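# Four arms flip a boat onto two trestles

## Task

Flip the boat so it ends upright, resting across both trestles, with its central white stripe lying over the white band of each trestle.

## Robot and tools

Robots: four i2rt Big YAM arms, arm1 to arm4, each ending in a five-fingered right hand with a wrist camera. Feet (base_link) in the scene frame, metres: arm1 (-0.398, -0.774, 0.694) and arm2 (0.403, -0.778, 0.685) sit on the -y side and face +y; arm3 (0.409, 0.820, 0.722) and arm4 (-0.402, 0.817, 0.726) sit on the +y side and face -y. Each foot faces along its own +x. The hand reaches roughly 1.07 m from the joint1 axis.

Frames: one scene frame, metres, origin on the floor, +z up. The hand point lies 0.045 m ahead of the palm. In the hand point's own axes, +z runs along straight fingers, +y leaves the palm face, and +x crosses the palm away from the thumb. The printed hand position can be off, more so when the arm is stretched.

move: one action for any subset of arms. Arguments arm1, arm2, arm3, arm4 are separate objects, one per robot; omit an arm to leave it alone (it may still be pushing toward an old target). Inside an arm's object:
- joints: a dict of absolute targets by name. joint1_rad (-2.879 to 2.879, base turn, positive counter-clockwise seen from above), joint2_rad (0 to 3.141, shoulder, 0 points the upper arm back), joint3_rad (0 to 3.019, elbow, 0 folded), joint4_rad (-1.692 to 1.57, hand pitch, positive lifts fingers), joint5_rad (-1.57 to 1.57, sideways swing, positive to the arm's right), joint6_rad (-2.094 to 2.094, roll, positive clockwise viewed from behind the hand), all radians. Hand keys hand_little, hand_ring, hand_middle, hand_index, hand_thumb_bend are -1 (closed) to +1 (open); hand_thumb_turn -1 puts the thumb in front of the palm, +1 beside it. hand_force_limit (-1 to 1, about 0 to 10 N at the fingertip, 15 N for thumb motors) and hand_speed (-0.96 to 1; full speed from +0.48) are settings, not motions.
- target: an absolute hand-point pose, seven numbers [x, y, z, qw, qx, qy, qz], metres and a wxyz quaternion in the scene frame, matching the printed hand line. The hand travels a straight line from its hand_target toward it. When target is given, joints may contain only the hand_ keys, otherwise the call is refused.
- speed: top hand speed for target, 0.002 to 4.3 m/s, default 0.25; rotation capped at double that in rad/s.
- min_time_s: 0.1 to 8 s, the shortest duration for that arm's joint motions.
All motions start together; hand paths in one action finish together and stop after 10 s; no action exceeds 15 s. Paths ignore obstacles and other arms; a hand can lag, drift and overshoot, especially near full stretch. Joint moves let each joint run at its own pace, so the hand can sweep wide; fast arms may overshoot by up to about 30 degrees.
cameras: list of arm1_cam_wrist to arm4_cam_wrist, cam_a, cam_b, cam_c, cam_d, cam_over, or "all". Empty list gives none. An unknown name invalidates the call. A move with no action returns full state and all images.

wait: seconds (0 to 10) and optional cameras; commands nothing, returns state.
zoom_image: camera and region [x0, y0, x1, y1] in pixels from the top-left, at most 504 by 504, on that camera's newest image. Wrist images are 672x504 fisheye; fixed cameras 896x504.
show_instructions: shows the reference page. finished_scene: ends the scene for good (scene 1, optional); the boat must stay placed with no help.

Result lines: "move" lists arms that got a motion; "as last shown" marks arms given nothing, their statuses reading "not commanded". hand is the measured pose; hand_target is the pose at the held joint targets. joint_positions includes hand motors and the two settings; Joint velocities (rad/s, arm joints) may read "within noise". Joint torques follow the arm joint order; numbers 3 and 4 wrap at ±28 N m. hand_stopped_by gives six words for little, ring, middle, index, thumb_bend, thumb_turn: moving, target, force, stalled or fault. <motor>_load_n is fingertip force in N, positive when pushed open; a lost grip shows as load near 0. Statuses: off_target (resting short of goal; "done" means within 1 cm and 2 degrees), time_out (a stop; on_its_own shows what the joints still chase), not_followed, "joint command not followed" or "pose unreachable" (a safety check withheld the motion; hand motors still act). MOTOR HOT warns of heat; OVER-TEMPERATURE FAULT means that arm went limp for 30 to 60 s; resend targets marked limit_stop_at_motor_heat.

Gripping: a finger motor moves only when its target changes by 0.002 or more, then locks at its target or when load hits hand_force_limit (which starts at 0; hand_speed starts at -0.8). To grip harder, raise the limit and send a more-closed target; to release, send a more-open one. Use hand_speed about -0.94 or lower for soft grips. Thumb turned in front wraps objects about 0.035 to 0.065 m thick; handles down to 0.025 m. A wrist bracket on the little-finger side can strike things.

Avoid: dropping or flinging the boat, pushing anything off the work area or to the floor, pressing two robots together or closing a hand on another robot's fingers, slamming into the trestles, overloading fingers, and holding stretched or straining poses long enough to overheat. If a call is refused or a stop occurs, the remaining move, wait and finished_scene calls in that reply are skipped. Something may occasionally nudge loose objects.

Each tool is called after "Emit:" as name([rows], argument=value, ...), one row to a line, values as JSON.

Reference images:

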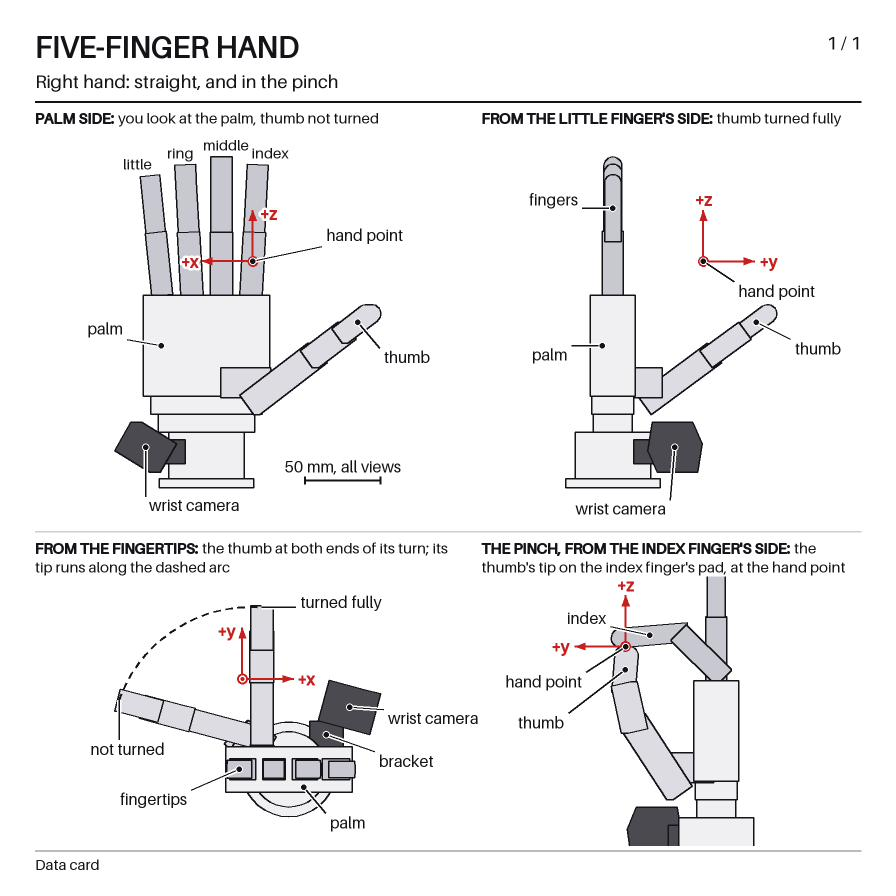

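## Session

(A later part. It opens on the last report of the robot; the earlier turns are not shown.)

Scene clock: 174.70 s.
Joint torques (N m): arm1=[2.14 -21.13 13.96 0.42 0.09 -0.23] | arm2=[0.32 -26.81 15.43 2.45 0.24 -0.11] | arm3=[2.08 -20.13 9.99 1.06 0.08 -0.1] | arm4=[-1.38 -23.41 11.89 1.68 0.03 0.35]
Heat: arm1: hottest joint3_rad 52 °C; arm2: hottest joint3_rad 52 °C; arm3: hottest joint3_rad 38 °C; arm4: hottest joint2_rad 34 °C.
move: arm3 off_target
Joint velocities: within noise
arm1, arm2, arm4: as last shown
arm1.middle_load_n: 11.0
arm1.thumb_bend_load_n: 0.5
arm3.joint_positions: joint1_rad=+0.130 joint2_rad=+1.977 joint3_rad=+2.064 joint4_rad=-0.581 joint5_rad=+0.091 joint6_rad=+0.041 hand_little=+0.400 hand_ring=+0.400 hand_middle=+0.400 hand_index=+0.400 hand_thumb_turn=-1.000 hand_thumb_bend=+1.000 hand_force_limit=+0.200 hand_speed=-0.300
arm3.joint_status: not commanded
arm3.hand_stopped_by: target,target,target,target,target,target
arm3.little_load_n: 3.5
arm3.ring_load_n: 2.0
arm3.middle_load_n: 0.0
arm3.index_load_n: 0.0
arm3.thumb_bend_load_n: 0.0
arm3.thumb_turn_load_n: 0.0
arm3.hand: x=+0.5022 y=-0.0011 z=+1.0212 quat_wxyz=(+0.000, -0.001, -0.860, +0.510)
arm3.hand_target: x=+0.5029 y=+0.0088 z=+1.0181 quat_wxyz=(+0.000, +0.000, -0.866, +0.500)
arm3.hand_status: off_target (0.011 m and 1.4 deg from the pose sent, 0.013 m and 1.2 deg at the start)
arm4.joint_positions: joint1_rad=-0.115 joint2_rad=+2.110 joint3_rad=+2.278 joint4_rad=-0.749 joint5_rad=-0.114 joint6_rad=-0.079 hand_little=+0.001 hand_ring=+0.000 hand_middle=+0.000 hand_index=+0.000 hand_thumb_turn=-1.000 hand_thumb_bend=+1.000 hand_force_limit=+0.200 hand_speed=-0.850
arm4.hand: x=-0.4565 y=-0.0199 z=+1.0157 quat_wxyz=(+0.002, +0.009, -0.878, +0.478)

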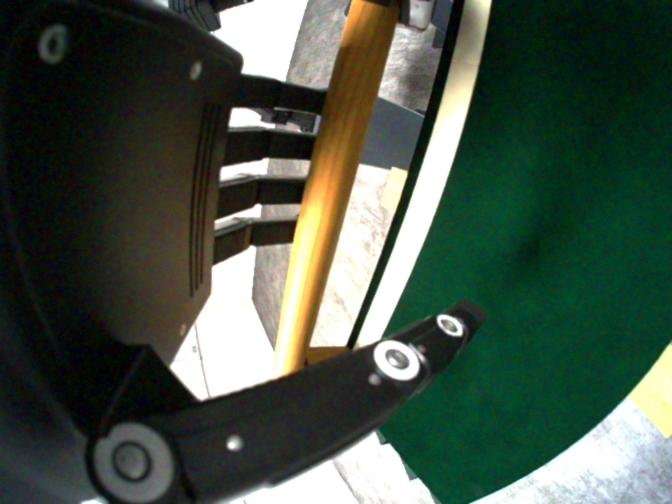

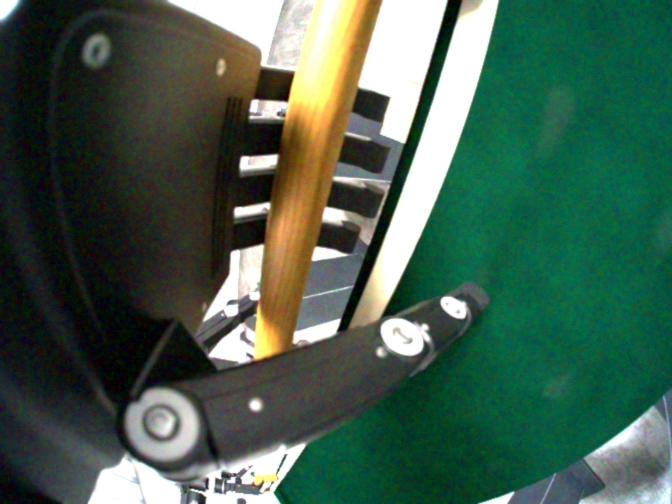

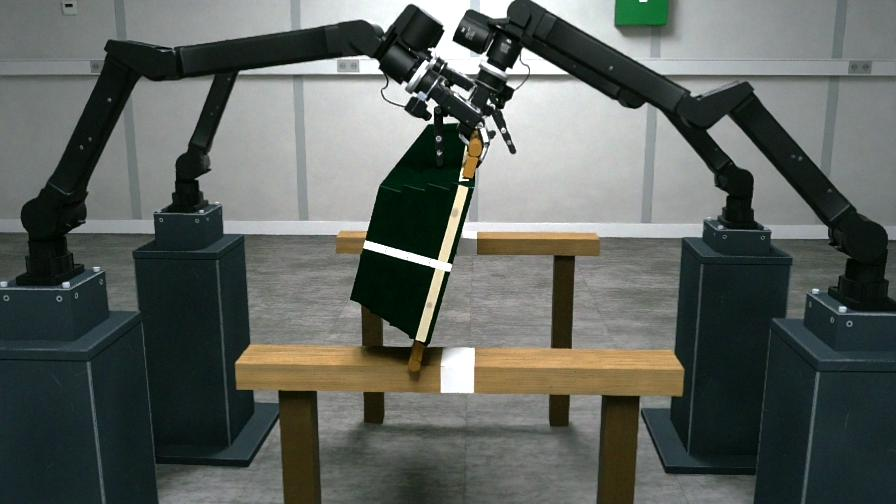

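Emit:
move(cameras=["cam_a", "arm3_cam_wrist", "arm4_cam_wrist", "cam_over"])

Scene clock: 176.43 s.
Joint torques (N m): arm1=[2.14 -20.95 13.9 0.47 0.08 -0.24] | arm2=[0.15 -27.58 15.75 2.69 0.22 -0.13] | arm3=[2.14 -20.19 10.02 0.99 0.08 -0.1] | arm4=[-1.85 -24.06 11.79 1.54 0.05 0.34]
Heat: arm1: hottest joint3_rad 51 °C; arm2: hottest joint3_rad 52 °C; arm3: hottest joint3_rad 37 °C; arm4: hottest joint2_rad 34 °C.
Joint velocities: within noise
arm1.joint_positions: joint1_rad=-0.101 joint2_rad=+2.325 joint3_rad=+2.855 joint4_rad=-1.593 joint5_rad=-0.042 joint6_rad=-0.039 hand_little=-0.999 hand_ring=-0.989 hand_middle=-0.999 hand_index=-0.999 hand_thumb_turn=-1.000 hand_thumb_bend=+1.000 hand_force_limit=+0.200 hand_speed=-0.850
arm1.joint_status: not commanded
arm1.hand_stopped_by: target,force,target,target,target,target
arm1.little_load_n: 6.0
arm1.ring_load_n: 9.5
arm1.middle_load_n: 10.5
arm1.index_load_n: 9.5
arm1.thumb_bend_load_n: 0.0
arm1.thumb_turn_load_n: 0.0
arm1.hand: x=-0.3621 y=-0.0393 z=+0.9889 quat_wxyz=(-0.255, +0.967, -0.022, -0.009) (m; scene frame)
arm1.hand_target: x=-0.3605 y=-0.0425 z=+1.0306 quat_wxyz=(-0.295, +0.956, -0.003, +0.001) (m; scene frame)
arm1.hand_status: not commanded
arm2.joint_positions: joint1_rad=+0.126 joint2_rad=+2.325 joint3_rad=+2.852 joint4_rad=-1.601 joint5_rad=+0.052 joint6_rad=+0.102 hand_little=-0.999 hand_ring=-0.999 hand_middle=-0.999 hand_index=-0.999 hand_thumb_turn=-1.000 hand_thumb_bend=+1.000 hand_force_limit=+0.200 hand_speed=-0.850
arm2.joint_status: not commanded
arm2.hand_stopped_by: target,target,target,target,target,target
arm2.little_load_n: 4.5
arm2.ring_load_n: 7.5
arm2.middle_load_n: 7.5
arm2.index_load_n: 7.0
arm2.thumb_bend_load_n: 0.0
arm2.thumb_turn_load_n: 0.0
arm2.hand: x=+0.2943 y=-0.0496 z=+0.9825 quat_wxyz=(-0.253, +0.967, -0.002, -0.003) (m; scene frame)
arm2.hand_target: x=+0.3009 y=-0.0430 z=+1.0321 quat_wxyz=(-0.312, +0.950, -0.004, -0.006) (m; scene frame)
arm2.hand_status: not commanded
arm3.joint_positions: joint1_rad=+0.130 joint2_rad=+1.977 joint3_rad=+2.064 joint4_rad=-0.581 joint5_rad=+0.091 joint6_rad=+0.041 hand_little=+0.400 hand_ring=+0.400 hand_middle=+0.400 hand_index=+0.400 hand_thumb_turn=-1.000 hand_thumb_bend=+1.000 hand_force_limit=+0.200 hand_speed=-0.300
arm3.joint_status: not commanded
arm3.hand_stopped_by: target,target,target,target,target,target
arm3.little_load_n: 4.0
arm3.ring_load_n: 2.0
arm3.middle_load_n: 0.0
arm3.index_load_n: 0.0
arm3.thumb_bend_load_n: -0.5
arm3.thumb_turn_load_n: 0.0
arm3.hand: x=+0.5022 y=-0.0011 z=+1.0211 quat_wxyz=(+0.000, -0.001, -0.860, +0.510) (m; scene frame)
arm3.hand_target: x=+0.5029 y=+0.0087 z=+1.0180 quat_wxyz=(+0.000, +0.000, -0.866, +0.500) (m; scene frame)
arm3.hand_status: off_target (0.011 m and 1.4 deg from the pose sent, 0.013 m and 1.2 deg at the start)
arm4.joint_positions: joint1_rad=-0.115 joint2_rad=+2.110 joint3_rad=+2.278 joint4_rad=-0.749 joint5_rad=-0.114 joint6_rad=-0.079 hand_little=+0.001 hand_ring=+0.000 hand_middle=+0.000 hand_index=+0.000 hand_thumb_turn=-1.000 hand_thumb_bend=+1.000 hand_force_limit=+0.200 hand_speed=-0.850
arm4.joint_status: not commanded
arm4.hand_stopped_by: target,target,target,target,target,target
arm4.little_load_n: 2.5
arm4.ring_load_n: 0.0
arm4.middle_load_n: 0.0
arm4.index_load_n: 0.0
arm4.thumb_bend_load_n: 0.0
arm4.thumb_turn_load_n: 0.0
arm4.hand: x=-0.4565 y=-0.0199 z=+1.0157 quat_wxyz=(+0.002, +0.009, -0.878, +0.478) (m; scene frame)
arm4.hand_target: x=-0.4550 y=-0.0209 z=+1.0500 quat_wxyz=(+0.000, +0.000, -0.866, +0.500) (m; scene frame)
arm4.hand_status: not commanded
pictures: arm3_cam_wrist, arm4_cam_wrist, cam_a, cam_over

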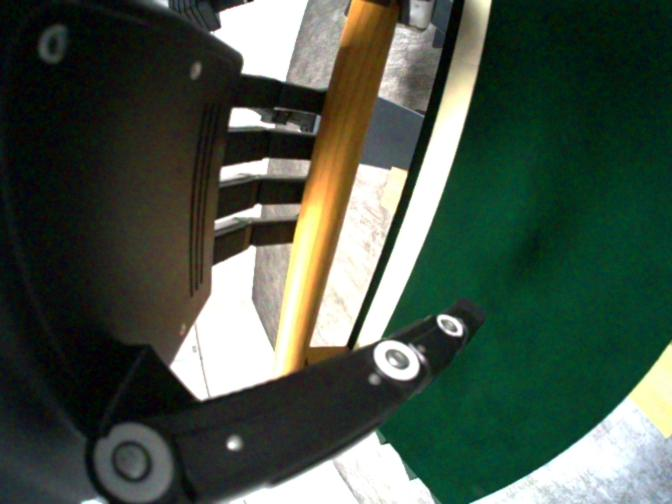

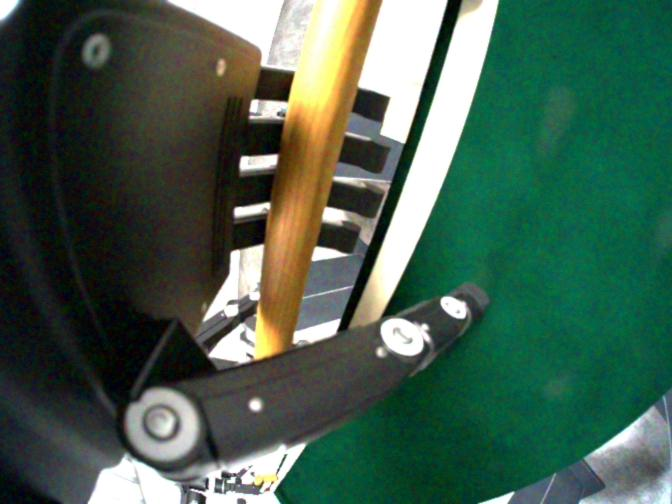

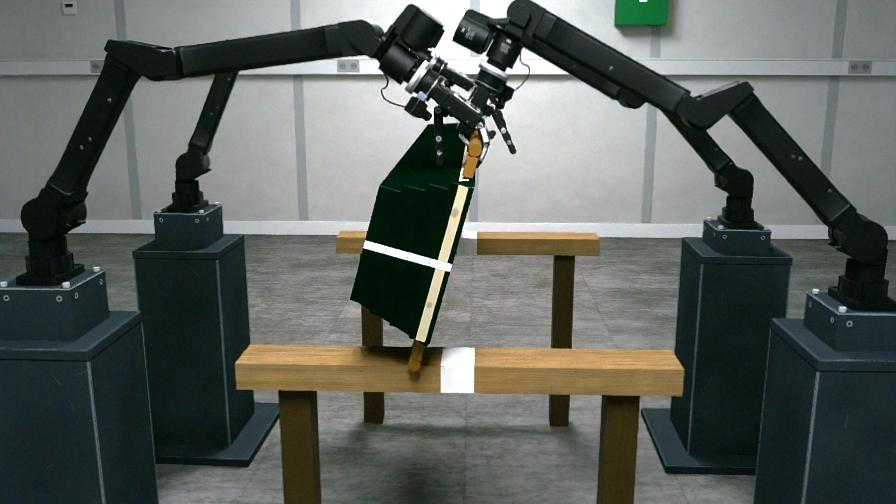

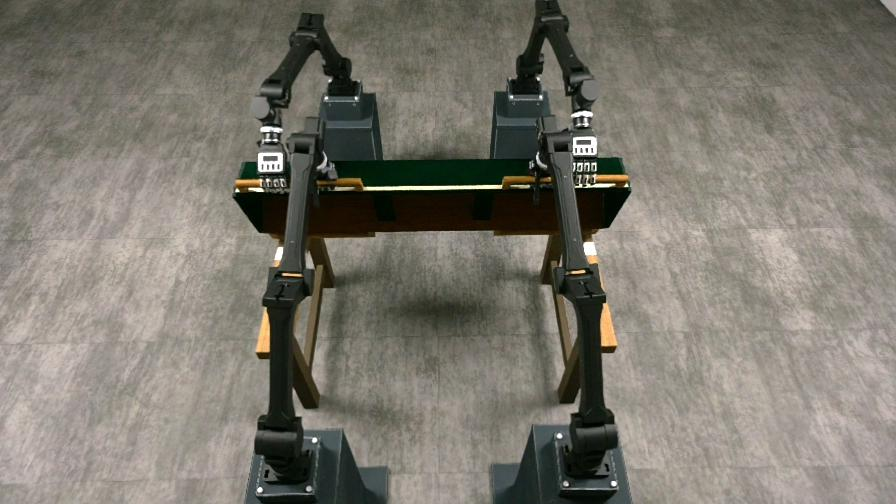

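Emit:
move(arm4={"target": [-0.455, -0.033, 1.043, 0, 0, 0.866, -0.5], "speed": 0.05, "joints": {"hand_little": -0.4, "hand_ring": -0.4, "hand_middle": -0.4, "hand_index": -0.4}}, arm3={"target": [0.503, 0.016, 1.003, 0, 0, 0.866, -0.5], "speed": 0.05}, cameras=["cam_a", "arm3_cam_wrist", "arm4_cam_wrist"])

Scene clock: 178.40 s.
Joint torques (N m): arm1=[2.37 -21.6 13.81 0.5 0.09 -0.25] | arm2=[-0.38 -27.05 15.38 2.28 0.24 -0.01] | arm3=[2.2 -19.78 9.06 0.29 0.12 -0.08] | arm4=[-0.91 -23.53 13.98 0.95 -0.04 0.19]
Heat: arm1: hottest joint3_rad 51 °C; arm2: hottest joint3_rad 52 °C; arm3: hottest joint3_rad 37 °C; arm4: hottest joint2_rad 34 °C.
move: arm3 off_target; arm4 off_target
Joint velocities: within noise
arm1, arm2: as last shown
arm1.index_load_n: 9.0
arm2.index_load_n: 6.5
arm3.joint_positions: joint1_rad=+0.130 joint2_rad=+1.953 joint3_rad=+2.001 joint4_rad=-0.511 joint5_rad=+0.090 joint6_rad=+0.039 hand_little=+0.400 hand_ring=+0.400 hand_middle=+0.400 hand_index=+0.400 hand_thumb_turn=-1.000 hand_thumb_bend=+1.000 hand_force_limit=+0.200 hand_speed=-0.300
arm3.joint_status: not commanded
arm3.hand_stopped_by: target,target,target,target,target,target
arm3.little_load_n: 5.5
arm3.ring_load_n: 3.5
arm3.middle_load_n: 0.5
arm3.index_load_n: 0.0
arm3.thumb_bend_load_n: 0.0
arm3.thumb_turn_load_n: 0.0
arm3.hand: x=+0.5021 y=+0.0002 z=+1.0179 quat_wxyz=(-0.002, -0.001, -0.852, +0.524)
arm3.hand_target: x=+0.5029 y=+0.0153 z=+1.0033 quat_wxyz=(+0.000, +0.000, -0.866, +0.500)
arm3.hand_status: off_target (0.022 m and 3.2 deg from the pose sent, 0.025 m and 1.4 deg at the start)
arm4.joint_positions: joint1_rad=-0.115 joint2_rad=+2.136 joint3_rad=+2.300 joint4_rad=-0.735 joint5_rad=-0.110 joint6_rad=-0.063 hand_little=-0.400 hand_ring=-0.400 hand_middle=-0.400 hand_index=-0.399 hand_thumb_turn=-1.000 hand_thumb_bend=+1.000 hand_force_limit=+0.200 hand_speed=-0.850
arm4.joint_status: all done
arm4.hand_stopped_by: target,target,target,target,target,target
arm4.little_load_n: 0.0
arm4.ring_load_n: 0.0
arm4.middle_load_n: 0.5
arm4.index_load_n: 2.5
arm4.thumb_bend_load_n: 0.0
arm4.thumb_turn_load_n: 0.0
arm4.hand: x=-0.4576 y=-0.0297 z=+1.0093 quat_wxyz=(+0.001, +0.001, -0.876, +0.482)
arm4.hand_target: x=-0.4550 y=-0.0316 z=+1.0429 quat_wxyz=(+0.000, +0.000, -0.866, +0.501)
arm4.hand_status: off_target (0.034 m and 2.4 deg from the pose sent, 0.030 m and 3.1 deg at the start)
pictures: arm3_cam_wrist, arm4_cam_wrist, cam_a

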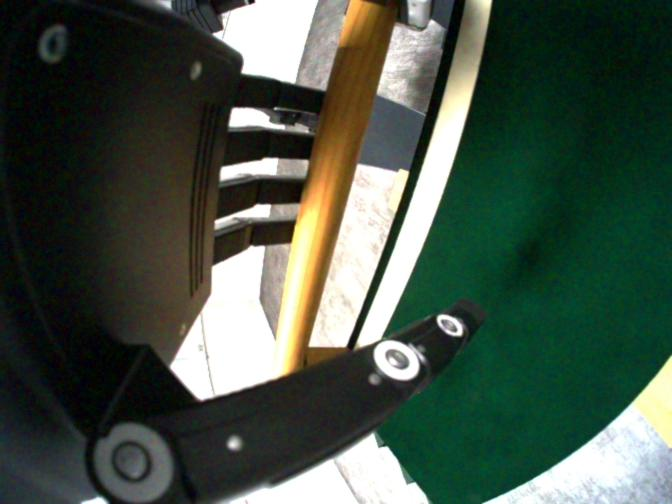

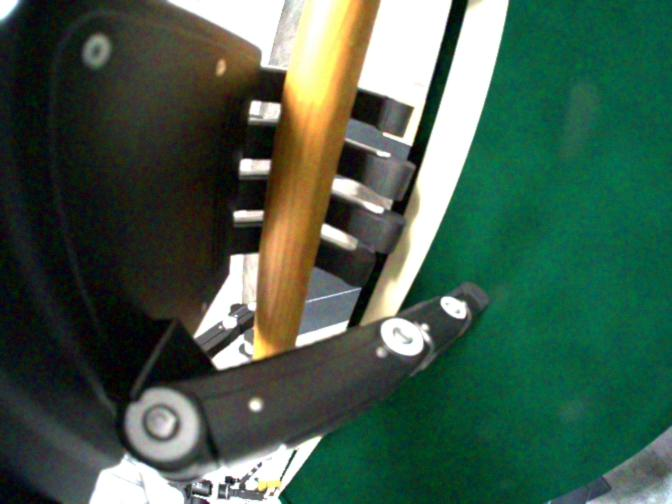

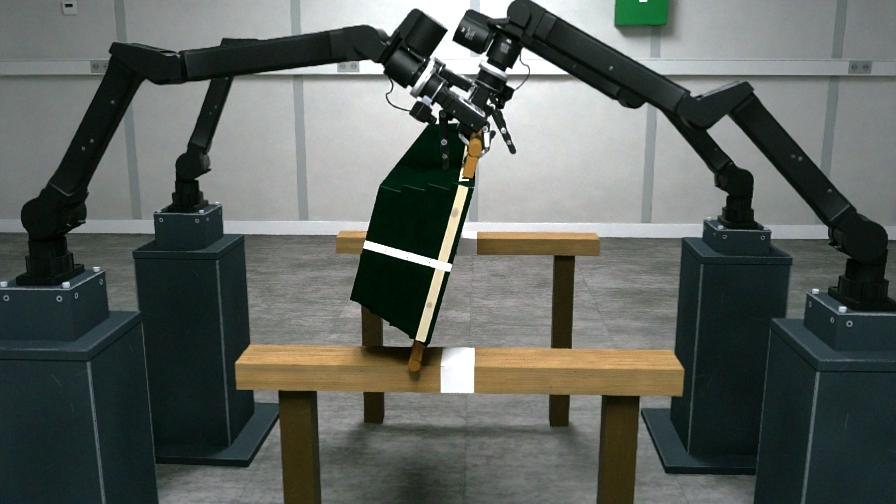

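Emit:
move(arm4={"target": [-0.455, -0.045, 1.036, 0, 0, 0.866, -0.5], "speed": 0.05, "joints": {"hand_little": -0.7, "hand_ring": -0.7, "hand_middle": -0.7, "hand_index": -0.7}}, arm3={"target": [0.503, 0.005, 1.022, 0, 0, 0.866, -0.5], "speed": 0.05, "joints": {"hand_little": 1, "hand_ring": 1, "hand_middle": 1, "hand_index": 1}}, cameras=["cam_a", "arm3_cam_wrist", "arm4_cam_wrist"])

Emit:
move(arm3={"target": [0.503, -0.025, 1.008, 0, 0, 0.866, -0.5], "speed": 0.05}, cameras=["arm3_cam_wrist"])

Scene clock: 181.33 s.
Joint torques (N m): arm1=[2.2 -20.95 13.96 0.46 0.05 -0.25] | arm2=[-0.21 -27.22 15.61 2.63 0.25 -0.05] | arm3=[2.02 -17.14 16.85 1.44 0.08 -0.08] | arm4=[-1.73 -21.66 14.46 1.84 0.21 0.08]
Heat: arm1: hottest joint3_rad 50 °C; arm2: hottest joint3_rad 51 °C; arm3: hottest joint3_rad 37 °C; arm4: hottest joint2_rad 34 °C.
move: arm3 off_target; arm4 off_target
Joint velocities: within noise
arm1, arm2: as last shown
arm1.joint_positions: joint1_rad=-0.101 joint2_rad=+2.325 joint3_rad=+2.855 joint4_rad=-1.598 joint5_rad=-0.042 joint6_rad=-0.039 hand_little=-0.999 hand_ring=-0.988 hand_middle=-0.999 hand_index=-0.999 hand_thumb_turn=-1.000 hand_thumb_bend=+1.000 hand_force_limit=+0.200 hand_speed=-0.850
arm1.little_load_n: 7.0
arm1.ring_load_n: 11.0
arm1.middle_load_n: 12.5
arm1.index_load_n: 10.5
arm1.hand: x=-0.3622 y=-0.0405 z=+0.9886 quat_wxyz=(-0.253, +0.967, -0.022, -0.009)
arm2.joint_positions: joint1_rad=+0.126 joint2_rad=+2.325 joint3_rad=+2.852 joint4_rad=-1.606 joint5_rad=+0.052 joint6_rad=+0.102 hand_little=-0.999 hand_ring=-0.999 hand_middle=-0.999 hand_index=-0.999 hand_thumb_turn=-1.000 hand_thumb_bend=+1.000 hand_force_limit=+0.200 hand_speed=-0.850
arm2.little_load_n: 5.5
arm2.ring_load_n: 8.5
arm2.middle_load_n: 8.5
arm2.index_load_n: 7.5
arm2.hand: x=+0.2944 y=-0.0508 z=+0.9821 quat_wxyz=(-0.251, +0.968, -0.002, -0.003)
arm2.hand_target: x=+0.3010 y=-0.0430 z=+1.0321 quat_wxyz=(-0.312, +0.950, -0.005, -0.005)
arm3.joint_positions: joint1_rad=+0.130 joint2_rad=+1.950 joint3_rad=+2.010 joint4_rad=-0.608 joint5_rad=+0.090 joint6_rad=+0.039 hand_little=+1.000 hand_ring=+1.000 hand_middle=+1.000 hand_index=+1.000 hand_thumb_turn=-1.000 hand_thumb_bend=+1.000 hand_force_limit=+0.200 hand_speed=-0.300
arm3.joint_status: all done
arm3.hand_stopped_by: target,target,target,target,target,target
arm3.little_load_n: 0.0
arm3.ring_load_n: 0.0
arm3.middle_load_n: 0.0
arm3.index_load_n: 0.0
arm3.thumb_bend_load_n: 0.0
arm3.thumb_turn_load_n: 0.0
arm3.hand: x=+0.5006 y=+0.0168 z=+1.0056 quat_wxyz=(+0.002, +0.001, -0.873, +0.487)
arm3.hand_target: x=+0.5028 y=+0.0062 z=+1.0219 quat_wxyz=(+0.000, +0.000, -0.866, +0.500)
arm3.hand_status: off_target (0.020 m and 1.7 deg from the pose sent, 0.006 m and 3.1 deg at the start)
arm4.joint_positions: joint1_rad=-0.115 joint2_rad=+2.165 joint3_rad=+2.348 joint4_rad=-0.768 joint5_rad=-0.114 joint6_rad=-0.053 hand_little=-0.564 hand_ring=-0.508 hand_middle=-0.495 hand_index=-0.467 hand_thumb_turn=-1.000 hand_thumb_bend=+1.000 hand_force_limit=+0.200 hand_speed=-0.850
arm4.joint_status: hand_little off_target (ended at -0.564, target -0.700); hand_ring off_target (ended at -0.508, target -0.700); hand_middle off_target (ended at -0.495, target -0.700); hand_index off_target (ended at -0.467, target -0.700)
arm4.hand_stopped_by: force,force,force,force,target,target
arm4.little_load_n: 4.5
arm4.ring_load_n: 0.0
arm4.middle_load_n: 1.0
arm4.index_load_n: 0.5
arm4.thumb_bend_load_n: 0.0
arm4.thumb_turn_load_n: 0.0
arm4.hand: x=-0.4568 y=-0.0340 z=+1.0075 quat_wxyz=(-0.004, -0.002, -0.879, +0.476)
arm4.hand_target: x=-0.4549 y=-0.0430 z=+1.0359 quat_wxyz=(+0.000, +0.000, -0.866, +0.501)
arm4.hand_status: off_target (0.031 m and 3.1 deg from the pose sent, 0.031 m and 2.4 deg at the start)
pictures: arm3_cam_wrist, arm4_cam_wrist, cam_a

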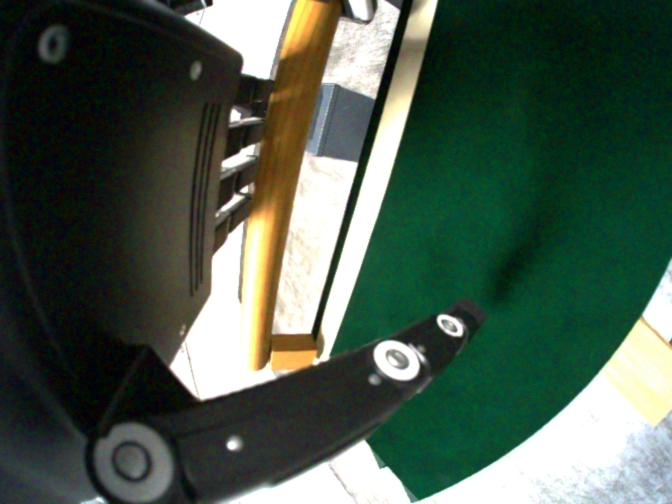

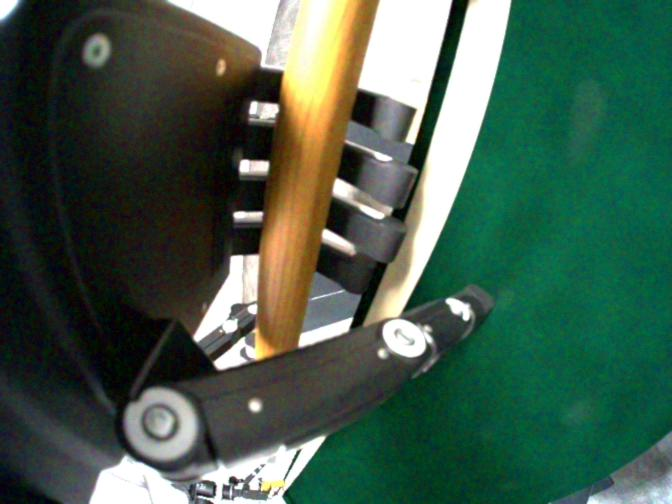

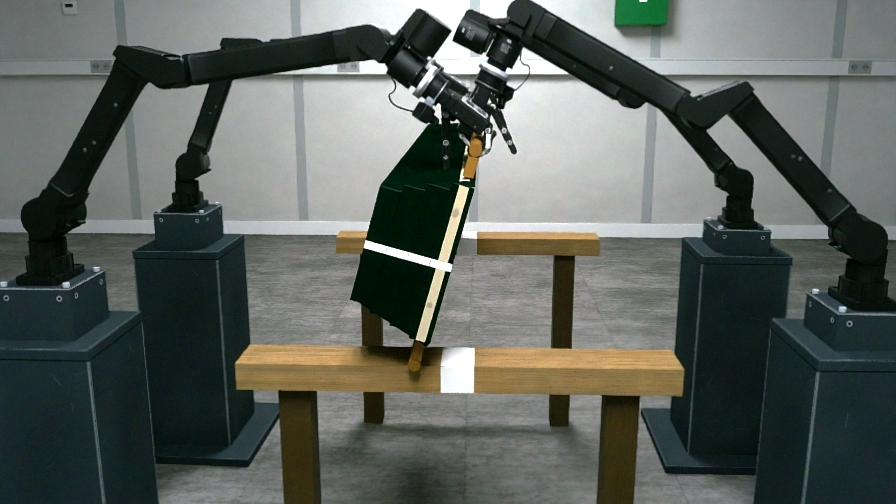

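Scene clock: 182.73 s.
Joint torques (N m): arm1=[2.2 -21.54 13.98 0.68 0.1 -0.23] | arm2=[-1.14 -26.75 15.54 2.56 0.19 -0.01] | arm3=[1.73 -18.67 16.9 1.39 0.01 -0.1] | arm4=[-1.03 -22.01 14.58 1.76 0.21 0.11]
Heat: arm1: hottest joint3_rad 50 °C; arm2: hottest joint3_rad 51 °C; arm3: hottest joint3_rad 38 °C; arm4: hottest joint2_rad 35 °C.
move: arm3 off_target
Joint velocities: within noise
arm1, arm2, arm4: as last shown
arm1.middle_load_n: 13.0
arm1.index_load_n: 11.0
arm1.hand: x=-0.3622 y=-0.0406 z=+0.9885 quat_wxyz=(-0.253, +0.967, -0.022, -0.009)
arm2.hand: x=+0.2944 y=-0.0509 z=+0.9821 quat_wxyz=(-0.250, +0.968, -0.002, -0.003)
arm2.hand_target: x=+0.3009 y=-0.0430 z=+1.0321 quat_wxyz=(-0.312, +0.950, -0.004, -0.006)
arm3.joint_positions: joint1_rad=+0.130 joint2_rad=+2.048 joint3_rad=+2.131 joint4_rad=-0.629 joint5_rad=+0.088 joint6_rad=+0.039 hand_little=+1.000 hand_ring=+1.000 hand_middle=+1.000 hand_index=+1.000 hand_thumb_turn=-1.000 hand_thumb_bend=+1.000 hand_force_limit=+0.200 hand_speed=-0.300
arm3.joint_status: not commanded
arm3.hand_stopped_by: target,target,target,target,target,target
arm3.little_load_n: 0.0
arm3.ring_load_n: 0.0
arm3.middle_load_n: 0.0
arm3.index_load_n: -0.5
arm3.thumb_bend_load_n: 0.0
arm3.thumb_turn_load_n: 0.0
arm3.hand: x=+0.5041 y=-0.0134 z=+0.9932 quat_wxyz=(+0.001, +0.002, -0.873, +0.488)
arm3.hand_target: x=+0.5028 y=-0.0239 z=+1.0080 quat_wxyz=(+0.000, +0.000, -0.866, +0.501)
arm3.hand_status: off_target (0.019 m and 1.6 deg from the pose sent, 0.042 m and 1.7 deg at the start)
arm4.ring_load_n: 0.5
arm4.index_load_n: 1.0
arm4.hand: x=-0.4568 y=-0.0339 z=+1.0075 quat_wxyz=(-0.004, -0.002, -0.879, +0.476)
arm4.hand_target: x=-0.4549 y=-0.0429 z=+1.0360 quat_wxyz=(+0.000, +0.000, -0.866, +0.501)

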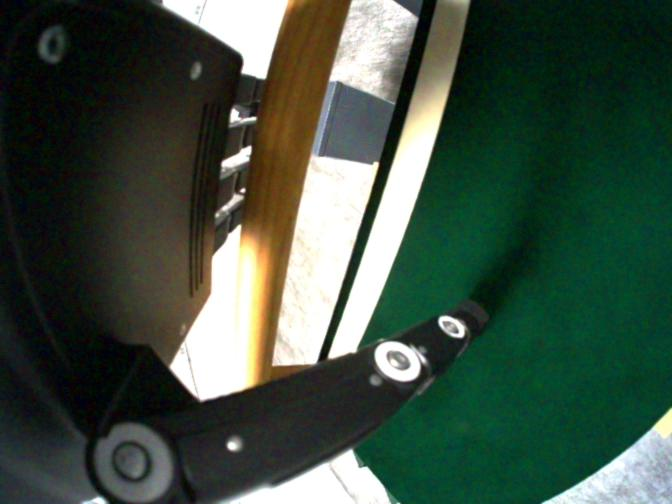

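Emit:
move(arm4={"target": [-0.455, -0.048, 1.022, 0, 0, 0.866, -0.5], "speed": 0.05, "joints": {"hand_little": -0.8, "hand_ring": -0.8, "hand_middle": -0.8, "hand_index": -0.8, "hand_force_limit": 0.3}}, arm3={"target": [0.503, -0.027, 1.006, 0, 0, 0.866, -0.5], "speed": 0.05, "joints": {"hand_little": 0.1, "hand_ring": 0.1, "hand_middle": 0.1, "hand_index": 0.1, "hand_speed": -0.8}}, cameras=["arm3_cam_wrist", "arm4_cam_wrist"])

Scene clock: 186.20 s.
Joint torques (N m): arm1=[1.73 -21.19 13.9 0.62 0.05 -0.25] | arm2=[-0.44 -26.75 15.61 2.41 0.24 -0.15] | arm3=[1.67 -18.78 15.9 1.43 0 -0.11] | arm4=[-0.97 -21.25 11.9 2.76 0.22 0.07]
Heat: arm1: hottest joint3_rad 49 °C; arm2: hottest joint3_rad 51 °C; arm3: hottest joint3_rad 38 °C; arm4: hottest joint2_rad 35 °C.
move: arm3 off_target; arm4 off_target
Joint velocities: arm1=[-0.005 0.005 -0.017 -0.046 -0.022 0.022] | arm2=[within noise] | arm3=[within noise] | arm4=[within noise]
arm1, arm2: as last shown
arm1.joint_positions: joint1_rad=-0.101 joint2_rad=+2.325 joint3_rad=+2.855 joint4_rad=-1.596 joint5_rad=-0.042 joint6_rad=-0.039 hand_little=-0.999 hand_ring=-0.988 hand_middle=-0.999 hand_index=-0.999 hand_thumb_turn=-1.000 hand_thumb_bend=+1.000 hand_force_limit=+0.200 hand_speed=-0.850
arm1.little_load_n: 6.5
arm1.ring_load_n: 10.0
arm1.middle_load_n: 11.5
arm1.index_load_n: 9.5
arm1.hand: x=-0.3621 y=-0.0400 z=+0.9887 quat_wxyz=(-0.254, +0.967, -0.022, -0.009)
arm1.hand_target: x=-0.3605 y=-0.0426 z=+1.0306 quat_wxyz=(-0.295, +0.956, -0.003, +0.001)
arm2.joint_positions: joint1_rad=+0.126 joint2_rad=+2.325 joint3_rad=+2.853 joint4_rad=-1.604 joint5_rad=+0.052 joint6_rad=+0.102 hand_little=-0.999 hand_ring=-0.999 hand_middle=-0.999 hand_index=-0.999 hand_thumb_turn=-1.000 hand_thumb_bend=+1.000 hand_force_limit=+0.200 hand_speed=-0.850
arm2.little_load_n: 5.0
arm2.ring_load_n: 8.0
arm2.middle_load_n: 8.0
arm2.index_load_n: 7.0
arm2.hand: x=+0.2944 y=-0.0503 z=+0.9827 quat_wxyz=(-0.252, +0.968, -0.002, -0.003)
arm2.hand_target: x=+0.3010 y=-0.0430 z=+1.0322 quat_wxyz=(-0.312, +0.950, -0.005, -0.006)
arm3.joint_positions: joint1_rad=+0.130 joint2_rad=+2.062 joint3_rad=+2.151 joint4_rad=-0.630 joint5_rad=+0.088 joint6_rad=+0.039 hand_little=+0.100 hand_ring=+0.100 hand_middle=+0.100 hand_index=+0.100 hand_thumb_turn=-1.000 hand_thumb_bend=+1.000 hand_force_limit=+0.200 hand_speed=-0.800
arm3.joint_status: all done
arm3.hand_stopped_by: target,target,target,target,target,target
arm3.little_load_n: 1.5
arm3.ring_load_n: 0.0
arm3.middle_load_n: 0.0
arm3.index_load_n: 0.0
arm3.thumb_bend_load_n: 0.0
arm3.thumb_turn_load_n: 0.0
arm3.hand: x=+0.5046 y=-0.0183 z=+0.9927 quat_wxyz=(+0.001, +0.002, -0.872, +0.490)
arm3.hand_target: x=+0.5028 y=-0.0263 z=+1.0059 quat_wxyz=(+0.000, +0.000, -0.866, +0.500)
arm3.hand_status: off_target (0.016 m and 1.4 deg from the pose sent, 0.019 m and 1.6 deg at the start)
arm4.joint_positions: joint1_rad=-0.115 joint2_rad=+2.166 joint3_rad=+2.348 joint4_rad=-0.768 joint5_rad=-0.114 joint6_rad=-0.051 hand_little=-0.603 hand_ring=-0.573 hand_middle=-0.547 hand_index=-0.532 hand_thumb_turn=-1.000 hand_thumb_bend=+1.000 hand_force_limit=+0.300 hand_speed=-0.850
arm4.joint_status: hand_little off_target (ended at -0.603, target -0.800); hand_ring off_target (ended at -0.573, target -0.800); hand_middle off_target (ended at -0.547, target -0.800); hand_index off_target (ended at -0.532, target -0.800); the others done
arm4.hand_stopped_by: force,force,force,force,target,target
arm4.little_load_n: 4.5
arm4.ring_load_n: 7.0
arm4.middle_load_n: 5.0
arm4.index_load_n: 7.5
arm4.thumb_bend_load_n: 1.5
arm4.thumb_turn_load_n: 0.0
arm4.hand: x=-0.4567 y=-0.0342 z=+1.0063 quat_wxyz=(-0.004, -0.004, -0.880, +0.476)
arm4.hand_target: x=-0.4549 y=-0.0466 z=+1.0221 quat_wxyz=(+0.000, +0.000, -0.866, +0.500)
arm4.hand_status: off_target (0.021 m and 3.3 deg from the pose sent, 0.020 m and 3.1 deg at the start)

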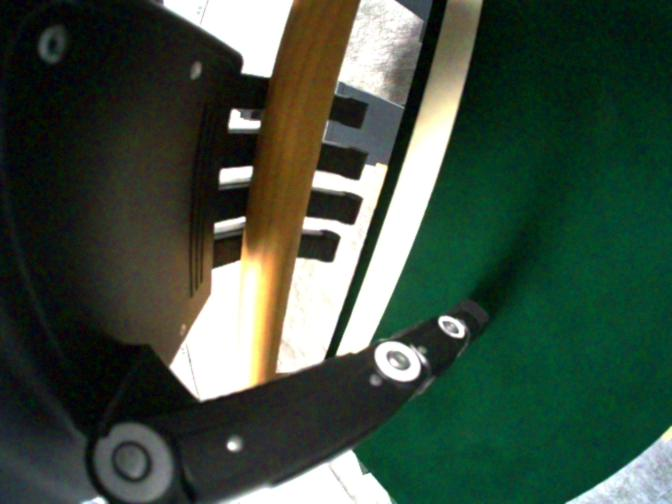

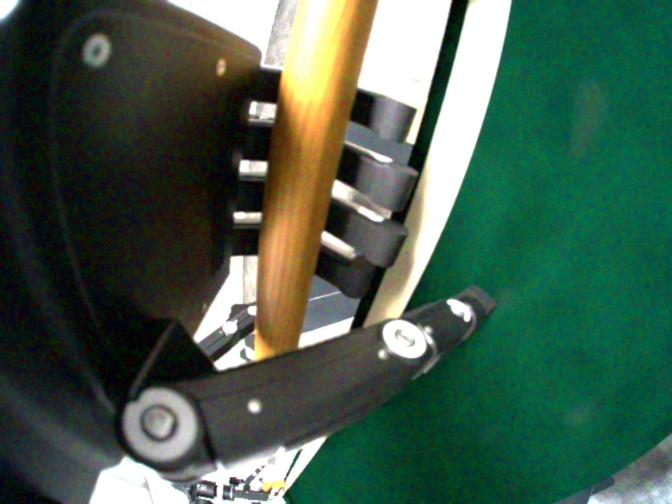

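Emit:
move(arm4={"target": [-0.455, -0.040, 0.998, 0, 0, 0.866, -0.5], "speed": 0.05}, arm3={"joints": {"hand_little": -0.4, "hand_ring": -0.4, "hand_middle": -0.4, "hand_index": -0.4}}, cameras=["arm3_cam_wrist", "arm4_cam_wrist"])

Scene clock: 189.67 s.
Joint torques (N m): arm1=[2.49 -20.89 13.81 0.35 0.11 -0.28] | arm2=[-0.56 -26.99 15.47 1.81 0.2 -0.08] | arm3=[1.96 -19.6 14.94 1.18 0.4 -0.06] | arm4=[-0.91 -22.3 6.91 3.64 0.27 0.03]
Heat: arm1: hottest joint3_rad 49 °C; arm2: hottest joint3_rad 51 °C; arm3: hottest joint3_rad 38 °C; arm4: hottest joint2_rad 35 °C.
move: arm3 off_target; arm4 off_target
Joint velocities: within noise
arm1, arm2: as last shown
arm1.joint_positions: joint1_rad=-0.100 joint2_rad=+2.325 joint3_rad=+2.856 joint4_rad=-1.585 joint5_rad=-0.042 joint6_rad=-0.039 hand_little=-0.999 hand_ring=-0.988 hand_middle=-0.999 hand_index=-0.999 hand_thumb_turn=-1.000 hand_thumb_bend=+1.000 hand_force_limit=+0.200 hand_speed=-0.850
arm1.little_load_n: 4.0
arm1.ring_load_n: 7.0
arm1.middle_load_n: 8.0
arm1.index_load_n: 7.5
arm1.thumb_bend_load_n: -0.5
arm1.hand: x=-0.3621 y=-0.0370 z=+0.9896 quat_wxyz=(-0.259, +0.965, -0.022, -0.009)
arm1.hand_target: x=-0.3606 y=-0.0425 z=+1.0308 quat_wxyz=(-0.295, +0.955, -0.003, +0.001)
arm2.joint_positions: joint1_rad=+0.126 joint2_rad=+2.326 joint3_rad=+2.853 joint4_rad=-1.587 joint5_rad=+0.053 joint6_rad=+0.102 hand_little=-0.999 hand_ring=-0.999 hand_middle=-0.999 hand_index=-0.999 hand_thumb_turn=-1.000 hand_thumb_bend=+1.000 hand_force_limit=+0.200 hand_speed=-0.850
arm2.little_load_n: 3.0
arm2.ring_load_n: 6.0
arm2.middle_load_n: 5.0
arm2.index_load_n: 5.5
arm2.hand: x=+0.2939 y=-0.0458 z=+0.9836 quat_wxyz=(-0.260, +0.966, -0.002, -0.004)
arm2.hand_target: x=+0.3010 y=-0.0430 z=+1.0323 quat_wxyz=(-0.312, +0.950, -0.004, -0.006)
arm3.joint_positions: joint1_rad=+0.126 joint2_rad=+2.070 joint3_rad=+2.161 joint4_rad=-0.624 joint5_rad=+0.078 joint6_rad=+0.035 hand_little=-0.358 hand_ring=-0.341 hand_middle=-0.340 hand_index=-0.322 hand_thumb_turn=-1.000 hand_thumb_bend=+1.000 hand_force_limit=+0.200 hand_speed=-0.800
arm3.joint_status: hand_little off_target (ended at -0.358, target -0.400); hand_ring off_target (ended at -0.341, target -0.400); hand_middle off_target (ended at -0.340, target -0.400); hand_index off_target (ended at -0.322, target -0.400)
arm3.hand_stopped_by: force,force,force,force,target,target
arm3.little_load_n: 5.5
arm3.ring_load_n: 5.0
arm3.middle_load_n: 6.0
arm3.index_load_n: 4.0
arm3.thumb_bend_load_n: 2.5
arm3.thumb_turn_load_n: 1.5
arm3.hand: x=+0.5037 y=-0.0224 z=+0.9933 quat_wxyz=(-0.002, +0.004, -0.870, +0.493)
arm3.hand_target: x=+0.5029 y=-0.0263 z=+1.0061 quat_wxyz=(+0.000, +0.000, -0.866, +0.500)
arm3.hand_status: not commanded
arm4.joint_positions: joint1_rad=-0.115 joint2_rad=+2.128 joint3_rad=+2.270 joint4_rad=-0.701 joint5_rad=-0.115 joint6_rad=-0.046 hand_little=-0.603 hand_ring=-0.573 hand_middle=-0.547 hand_index=-0.532 hand_thumb_turn=-1.000 hand_thumb_bend=+1.000 hand_force_limit=+0.300 hand_speed=-0.850
arm4.joint_status: not commanded
arm4.hand_stopped_by: force,force,force,force,target,target
arm4.little_load_n: 7.0
arm4.ring_load_n: 10.5
arm4.middle_load_n: 8.0
arm4.index_load_n: 10.5
arm4.thumb_bend_load_n: 1.5
arm4.thumb_turn_load_n: 0.0
arm4.hand: x=-0.4557 y=-0.0312 z=+1.0064 quat_wxyz=(-0.005, -0.005, -0.873, +0.487)
arm4.hand_target: x=-0.4548 y=-0.0394 z=+0.9982 quat_wxyz=(+0.000, +0.000, -0.867, +0.499)
arm4.hand_status: off_target (0.012 m and 1.8 deg from the pose sent, 0.010 m and 3.2 deg at the start)

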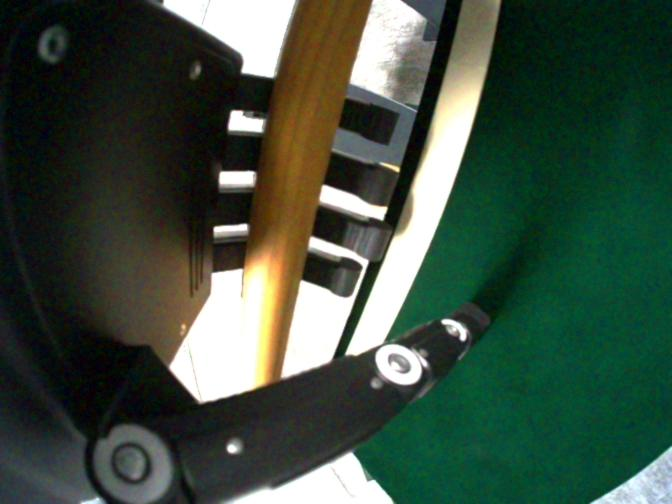

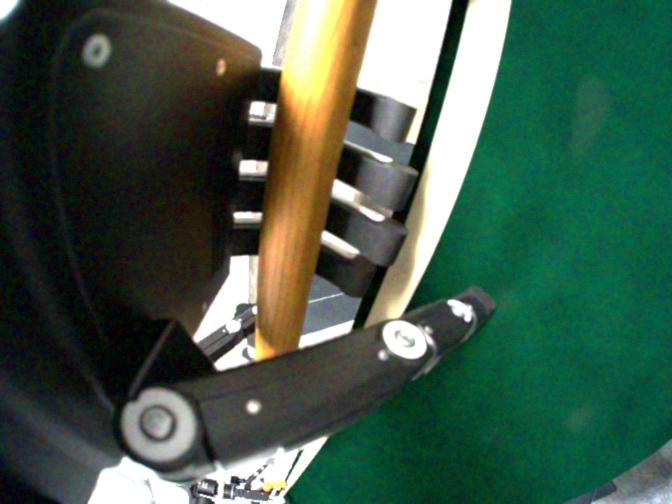

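Emit:
move(arm4={"target": [-0.455, -0.024, 1.018, 0, 0, 0.9239, -0.3827], "speed": 0.08, "joints": {"hand_little": -0.35, "hand_ring": -0.35, "hand_middle": -0.35, "hand_index": -0.35}}, cameras=["arm4_cam_wrist"])

Scene clock: 193.93 s.
Joint torques (N m): arm1=[2.2 -20.95 13.94 0.23 0.06 -0.29] | arm2=[-0.56 -27.16 15.5 1.99 0.15 -0.16] | arm3=[1.96 -19.84 14.61 1.18 0.44 -0.06] | arm4=[-0.79 -23 13.05 0.84 0.21 0.01]
Heat: arm1: hottest joint3_rad 49 °C; arm2: hottest joint3_rad 51 °C; arm3: hottest joint3_rad 38 °C; arm4: hottest joint2_rad 35 °C.
move: arm4 off_target
Joint velocities: within noise
arm1, arm2, arm3: as last shown
arm1.little_load_n: 5.5
arm1.ring_load_n: 8.5
arm1.middle_load_n: 10.0
arm1.index_load_n: 9.0
arm1.thumb_bend_load_n: 0.0
arm2.joint_positions: joint1_rad=+0.126 joint2_rad=+2.326 joint3_rad=+2.853 joint4_rad=-1.592 joint5_rad=+0.053 joint6_rad=+0.102 hand_little=-0.999 hand_ring=-0.999 hand_middle=-0.999 hand_index=-0.999 hand_thumb_turn=-1.000 hand_thumb_bend=+1.000 hand_force_limit=+0.200 hand_speed=-0.850
arm2.little_load_n: 3.5
arm2.ring_load_n: 7.0
arm2.middle_load_n: 5.5
arm2.index_load_n: 6.0
arm2.hand: x=+0.2941 y=-0.0470 z=+0.9832 quat_wxyz=(-0.257, +0.966, -0.002, -0.004)
arm3.joint_positions: joint1_rad=+0.126 joint2_rad=+2.073 joint3_rad=+2.165 joint4_rad=-0.624 joint5_rad=+0.077 joint6_rad=+0.035 hand_little=-0.358 hand_ring=-0.341 hand_middle=-0.340 hand_index=-0.322 hand_thumb_turn=-1.000 hand_thumb_bend=+1.000 hand_force_limit=+0.200 hand_speed=-0.800
arm3.little_load_n: 6.5
arm3.ring_load_n: 5.5
arm3.middle_load_n: 7.0
arm3.index_load_n: 5.0
arm3.thumb_bend_load_n: 2.0
arm3.thumb_turn_load_n: 1.0
arm3.hand: x=+0.5036 y=-0.0234 z=+0.9933 quat_wxyz=(-0.002, +0.004, -0.869, +0.494)
arm3.hand_target: x=+0.5028 y=-0.0263 z=+1.0062 quat_wxyz=(+0.000, +0.000, -0.866, +0.501)
arm4.joint_positions: joint1_rad=-0.115 joint2_rad=+2.414 joint3_rad=+2.875 joint4_rad=-1.230 joint5_rad=-0.090 joint6_rad=-0.057 hand_little=-0.350 hand_ring=-0.350 hand_middle=-0.350 hand_index=-0.350 hand_thumb_turn=-1.000 hand_thumb_bend=+1.000 hand_force_limit=+0.300 hand_speed=-0.850
arm4.joint_status: all done
arm4.hand_stopped_by: target,target,target,target,target,target
arm4.little_load_n: 0.0
arm4.ring_load_n: 0.0
arm4.middle_load_n: 0.0
arm4.index_load_n: 0.0
arm4.thumb_bend_load_n: 0.0
arm4.thumb_turn_load_n: 0.0
arm4.hand: x=-0.4597 y=-0.0212 z=+1.0007 quat_wxyz=(-0.002, -0.012, -0.920, +0.393)
arm4.hand_target: x=-0.4548 y=-0.0225 z=+1.0175 quat_wxyz=(+0.002, -0.004, -0.913, +0.407)
arm4.hand_status: off_target (0.018 m and 1.8 deg from the pose sent, 0.014 m and 13.3 deg at the start; a joint's target at an end of its range on 20 of 70 steps)

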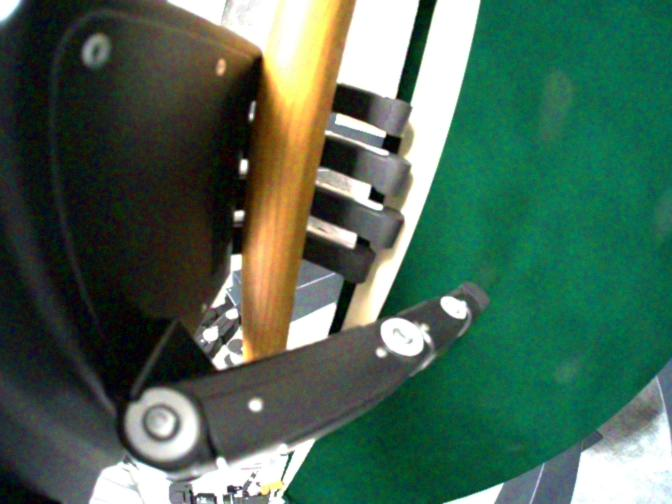

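Emit:
move(arm4={"joints": {"hand_little": -0.75, "hand_ring": -0.75, "hand_middle": -0.75, "hand_index": -0.75}}, cameras=["arm4_cam_wrist"])

Scene clock: 195.70 s.
Joint torques (N m): arm1=[2.61 -21.77 14 0.34 0.12 -0.3] | arm2=[0.03 -27.87 15.57 2.13 0.24 -0.14] | arm3=[2.02 -19.78 14.63 1.2 0.45 -0.05] | arm4=[-0.67 -23.41 12.49 0.9 0.15 0.09]
Heat: arm1: hottest joint3_rad 48 °C; arm2: hottest joint3_rad 51 °C; arm3: hottest joint3_rad 38 °C; arm4: hottest joint2_rad 35 °C.
move: arm4 done
Joint velocities: within noise
arm1, arm2, arm3: as last shown
arm1.middle_load_n: 9.5
arm1.index_load_n: 8.5
arm2.ring_load_n: 6.5
arm3.middle_load_n: 6.5
arm3.thumb_bend_load_n: 2.5
arm4.joint_positions: joint1_rad=-0.115 joint2_rad=+2.421 joint3_rad=+2.880 joint4_rad=-1.229 joint5_rad=-0.090 joint6_rad=-0.069 hand_little=-0.750 hand_ring=-0.750 hand_middle=-0.750 hand_index=-0.750 hand_thumb_turn=-1.000 hand_thumb_bend=+1.000 hand_force_limit=+0.300 hand_speed=-0.850
arm4.joint_status: all done
arm4.hand_stopped_by: target,target,target,target,target,target
arm4.little_load_n: 1.0
arm4.ring_load_n: 0.0
arm4.middle_load_n: 0.0
arm4.index_load_n: 0.0
arm4.thumb_bend_load_n: 0.0
arm4.thumb_turn_load_n: 0.0
arm4.hand: x=-0.4606 y=-0.0223 z=+0.9982 quat_wxyz=(+0.001, -0.006, -0.920, +0.393)
arm4.hand_target: x=-0.4549 y=-0.0225 z=+1.0173 quat_wxyz=(+0.002, -0.004, -0.913, +0.407)
arm4.hand_status: not commanded

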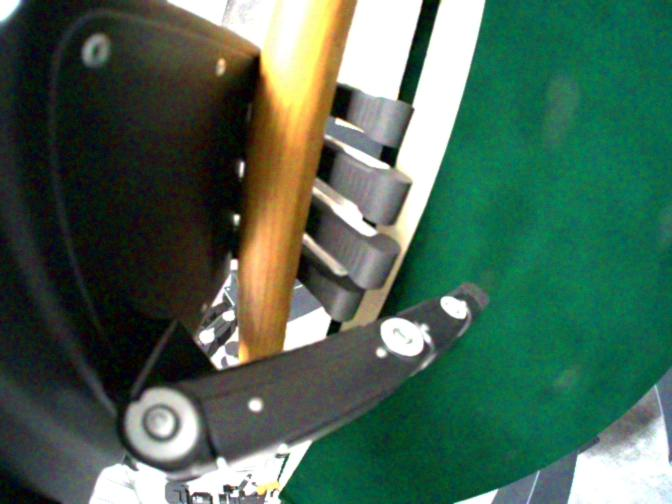

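Emit:
move(arm4={"joints": {"hand_little": -1, "hand_ring": -1, "hand_middle": -1, "hand_index": -1}}, arm3={"target": [0.503, -0.013, 1.012, 0, 0, 0.9239, -0.3827], "speed": 0.08, "joints": {"hand_little": -0.2, "hand_ring": -0.2, "hand_middle": -0.2, "hand_index": -0.2, "hand_force_limit": 0.3, "hand_speed": -0.85}}, cameras=["arm4_cam_wrist", "arm3_cam_wrist"])

Scene clock: 199.30 s.
Joint torques (N m): arm1=[2.32 -22.01 13.79 0.47 0.05 -0.3] | arm2=[-0.62 -26.99 15.46 2.13 0.21 -0.04] | arm3=[1.73 -21.42 15.31 0.54 -0.04 0.11] | arm4=[-0.32 -24.64 12.6 0.75 0.19 0.17]
Heat: arm1: hottest joint3_rad 48 °C; arm2: hottest joint3_rad 50 °C; arm3: hottest joint3_rad 38 °C; arm4: hottest joint2_rad 35 °C.
move: arm3 off_target; arm4 off_target
Joint velocities: within noise
arm1.joint_positions: joint1_rad=-0.100 joint2_rad=+2.325 joint3_rad=+2.856 joint4_rad=-1.588 joint5_rad=-0.042 joint6_rad=-0.039 hand_little=-0.999 hand_ring=-0.988 hand_middle=-0.999 hand_index=-0.999 hand_thumb_turn=-1.000 hand_thumb_bend=+1.000 hand_force_limit=+0.200 hand_speed=-0.850
arm1.joint_status: not commanded
arm1.hand_stopped_by: target,force,target,target,target,target
arm1.little_load_n: 6.0
arm1.ring_load_n: 9.5
arm1.middle_load_n: 11.0
arm1.index_load_n: 9.0
arm1.thumb_bend_load_n: 0.0
arm1.thumb_turn_load_n: 0.0
arm1.hand: x=-0.3622 y=-0.0377 z=+0.9894 quat_wxyz=(-0.258, +0.966, -0.022, -0.009)
arm1.hand_target: x=-0.3607 y=-0.0425 z=+1.0308 quat_wxyz=(-0.295, +0.955, -0.003, +0.001)
arm1.hand_status: not commanded
arm2.joint_positions: joint1_rad=+0.126 joint2_rad=+2.326 joint3_rad=+2.853 joint4_rad=-1.595 joint5_rad=+0.053 joint6_rad=+0.102 hand_little=-0.999 hand_ring=-0.999 hand_middle=-0.999 hand_index=-0.999 hand_thumb_turn=-1.000 hand_thumb_bend=+1.000 hand_force_limit=+0.200 hand_speed=-0.850
arm2.joint_status: not commanded
arm2.hand_stopped_by: target,target,target,target,target,target
arm2.little_load_n: 4.0
arm2.ring_load_n: 7.5
arm2.middle_load_n: 6.0
arm2.index_load_n: 6.0
arm2.thumb_bend_load_n: 0.0
arm2.thumb_turn_load_n: 0.0
arm2.hand: x=+0.2942 y=-0.0478 z=+0.9829 quat_wxyz=(-0.256, +0.967, -0.002, -0.003)
arm2.hand_target: x=+0.3010 y=-0.0430 z=+1.0323 quat_wxyz=(-0.312, +0.950, -0.004, -0.006)
arm2.hand_status: not commanded
arm3.joint_positions: joint1_rad=+0.126 joint2_rad=+2.399 joint3_rad=+2.877 joint4_rad=-1.257 joint5_rad=+0.074 joint6_rad=+0.036 hand_little=-0.200 hand_ring=-0.200 hand_middle=-0.200 hand_index=-0.200 hand_thumb_turn=-1.000 hand_thumb_bend=+1.000 hand_force_limit=+0.300 hand_speed=-0.850
arm3.joint_status: all done
arm3.hand_stopped_by: target,target,target,target,target,target
arm3.little_load_n: 1.5
arm3.ring_load_n: 1.0
arm3.middle_load_n: 0.0
arm3.index_load_n: 0.0
arm3.thumb_bend_load_n: 0.0
arm3.thumb_turn_load_n: 0.0
arm3.hand: x=+0.5034 y=-0.0129 z=+0.9966 quat_wxyz=(+0.005, +0.011, -0.924, +0.383)
arm3.hand_target: x=+0.5028 y=-0.0121 z=+1.0115 quat_wxyz=(-0.001, -0.001, -0.920, +0.392)
arm3.hand_status: off_target (0.015 m and 1.4 deg from the pose sent, 0.022 m and 14.2 deg at the start; a joint's target at an end of its range on 14 of 89 steps)
arm4.joint_positions: joint1_rad=-0.113 joint2_rad=+2.425 joint3_rad=+2.880 joint4_rad=-1.224 joint5_rad=-0.090 joint6_rad=-0.079 hand_little=-0.983 hand_ring=-0.928 hand_middle=-0.900 hand_index=-0.872 hand_thumb_turn=-1.000 hand_thumb_bend=+1.000 hand_force_limit=+0.300 hand_speed=-0.850
arm4.joint_status: hand_ring off_target (ended at -0.928, target -1.000); hand_middle off_target (ended at -0.900, target -1.000); hand_index off_target (ended at -0.872, target -1.000); the others done
arm4.hand_stopped_by: force,force,force,force,target,target
arm4.little_load_n: 8.0
arm4.ring_load_n: 6.0
arm4.middle_load_n: 4.5
arm4.index_load_n: 4.5
arm4.thumb_bend_load_n: 0.0
arm4.thumb_turn_load_n: 0.5
arm4.hand: x=-0.4598 y=-0.0239 z=+0.9952 quat_wxyz=(+0.002, -0.001, -0.919, +0.393)
arm4.hand_target: x=-0.4548 y=-0.0225 z=+1.0172 quat_wxyz=(+0.002, -0.004, -0.913, +0.407)
arm4.hand_status: not commanded
pictures: arm3_cam_wrist, arm4_cam_wrist

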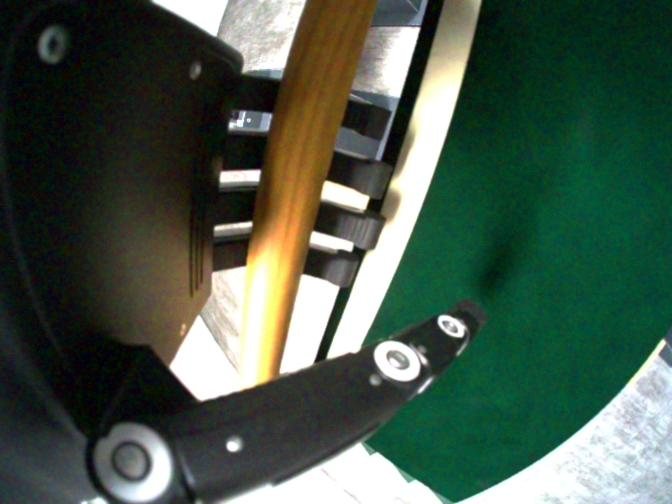

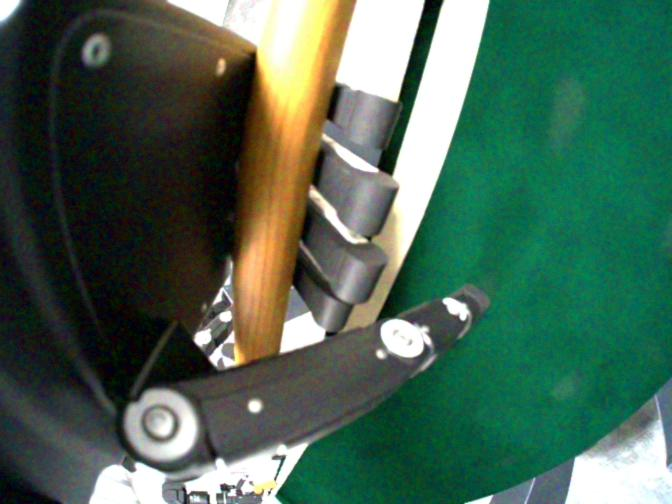

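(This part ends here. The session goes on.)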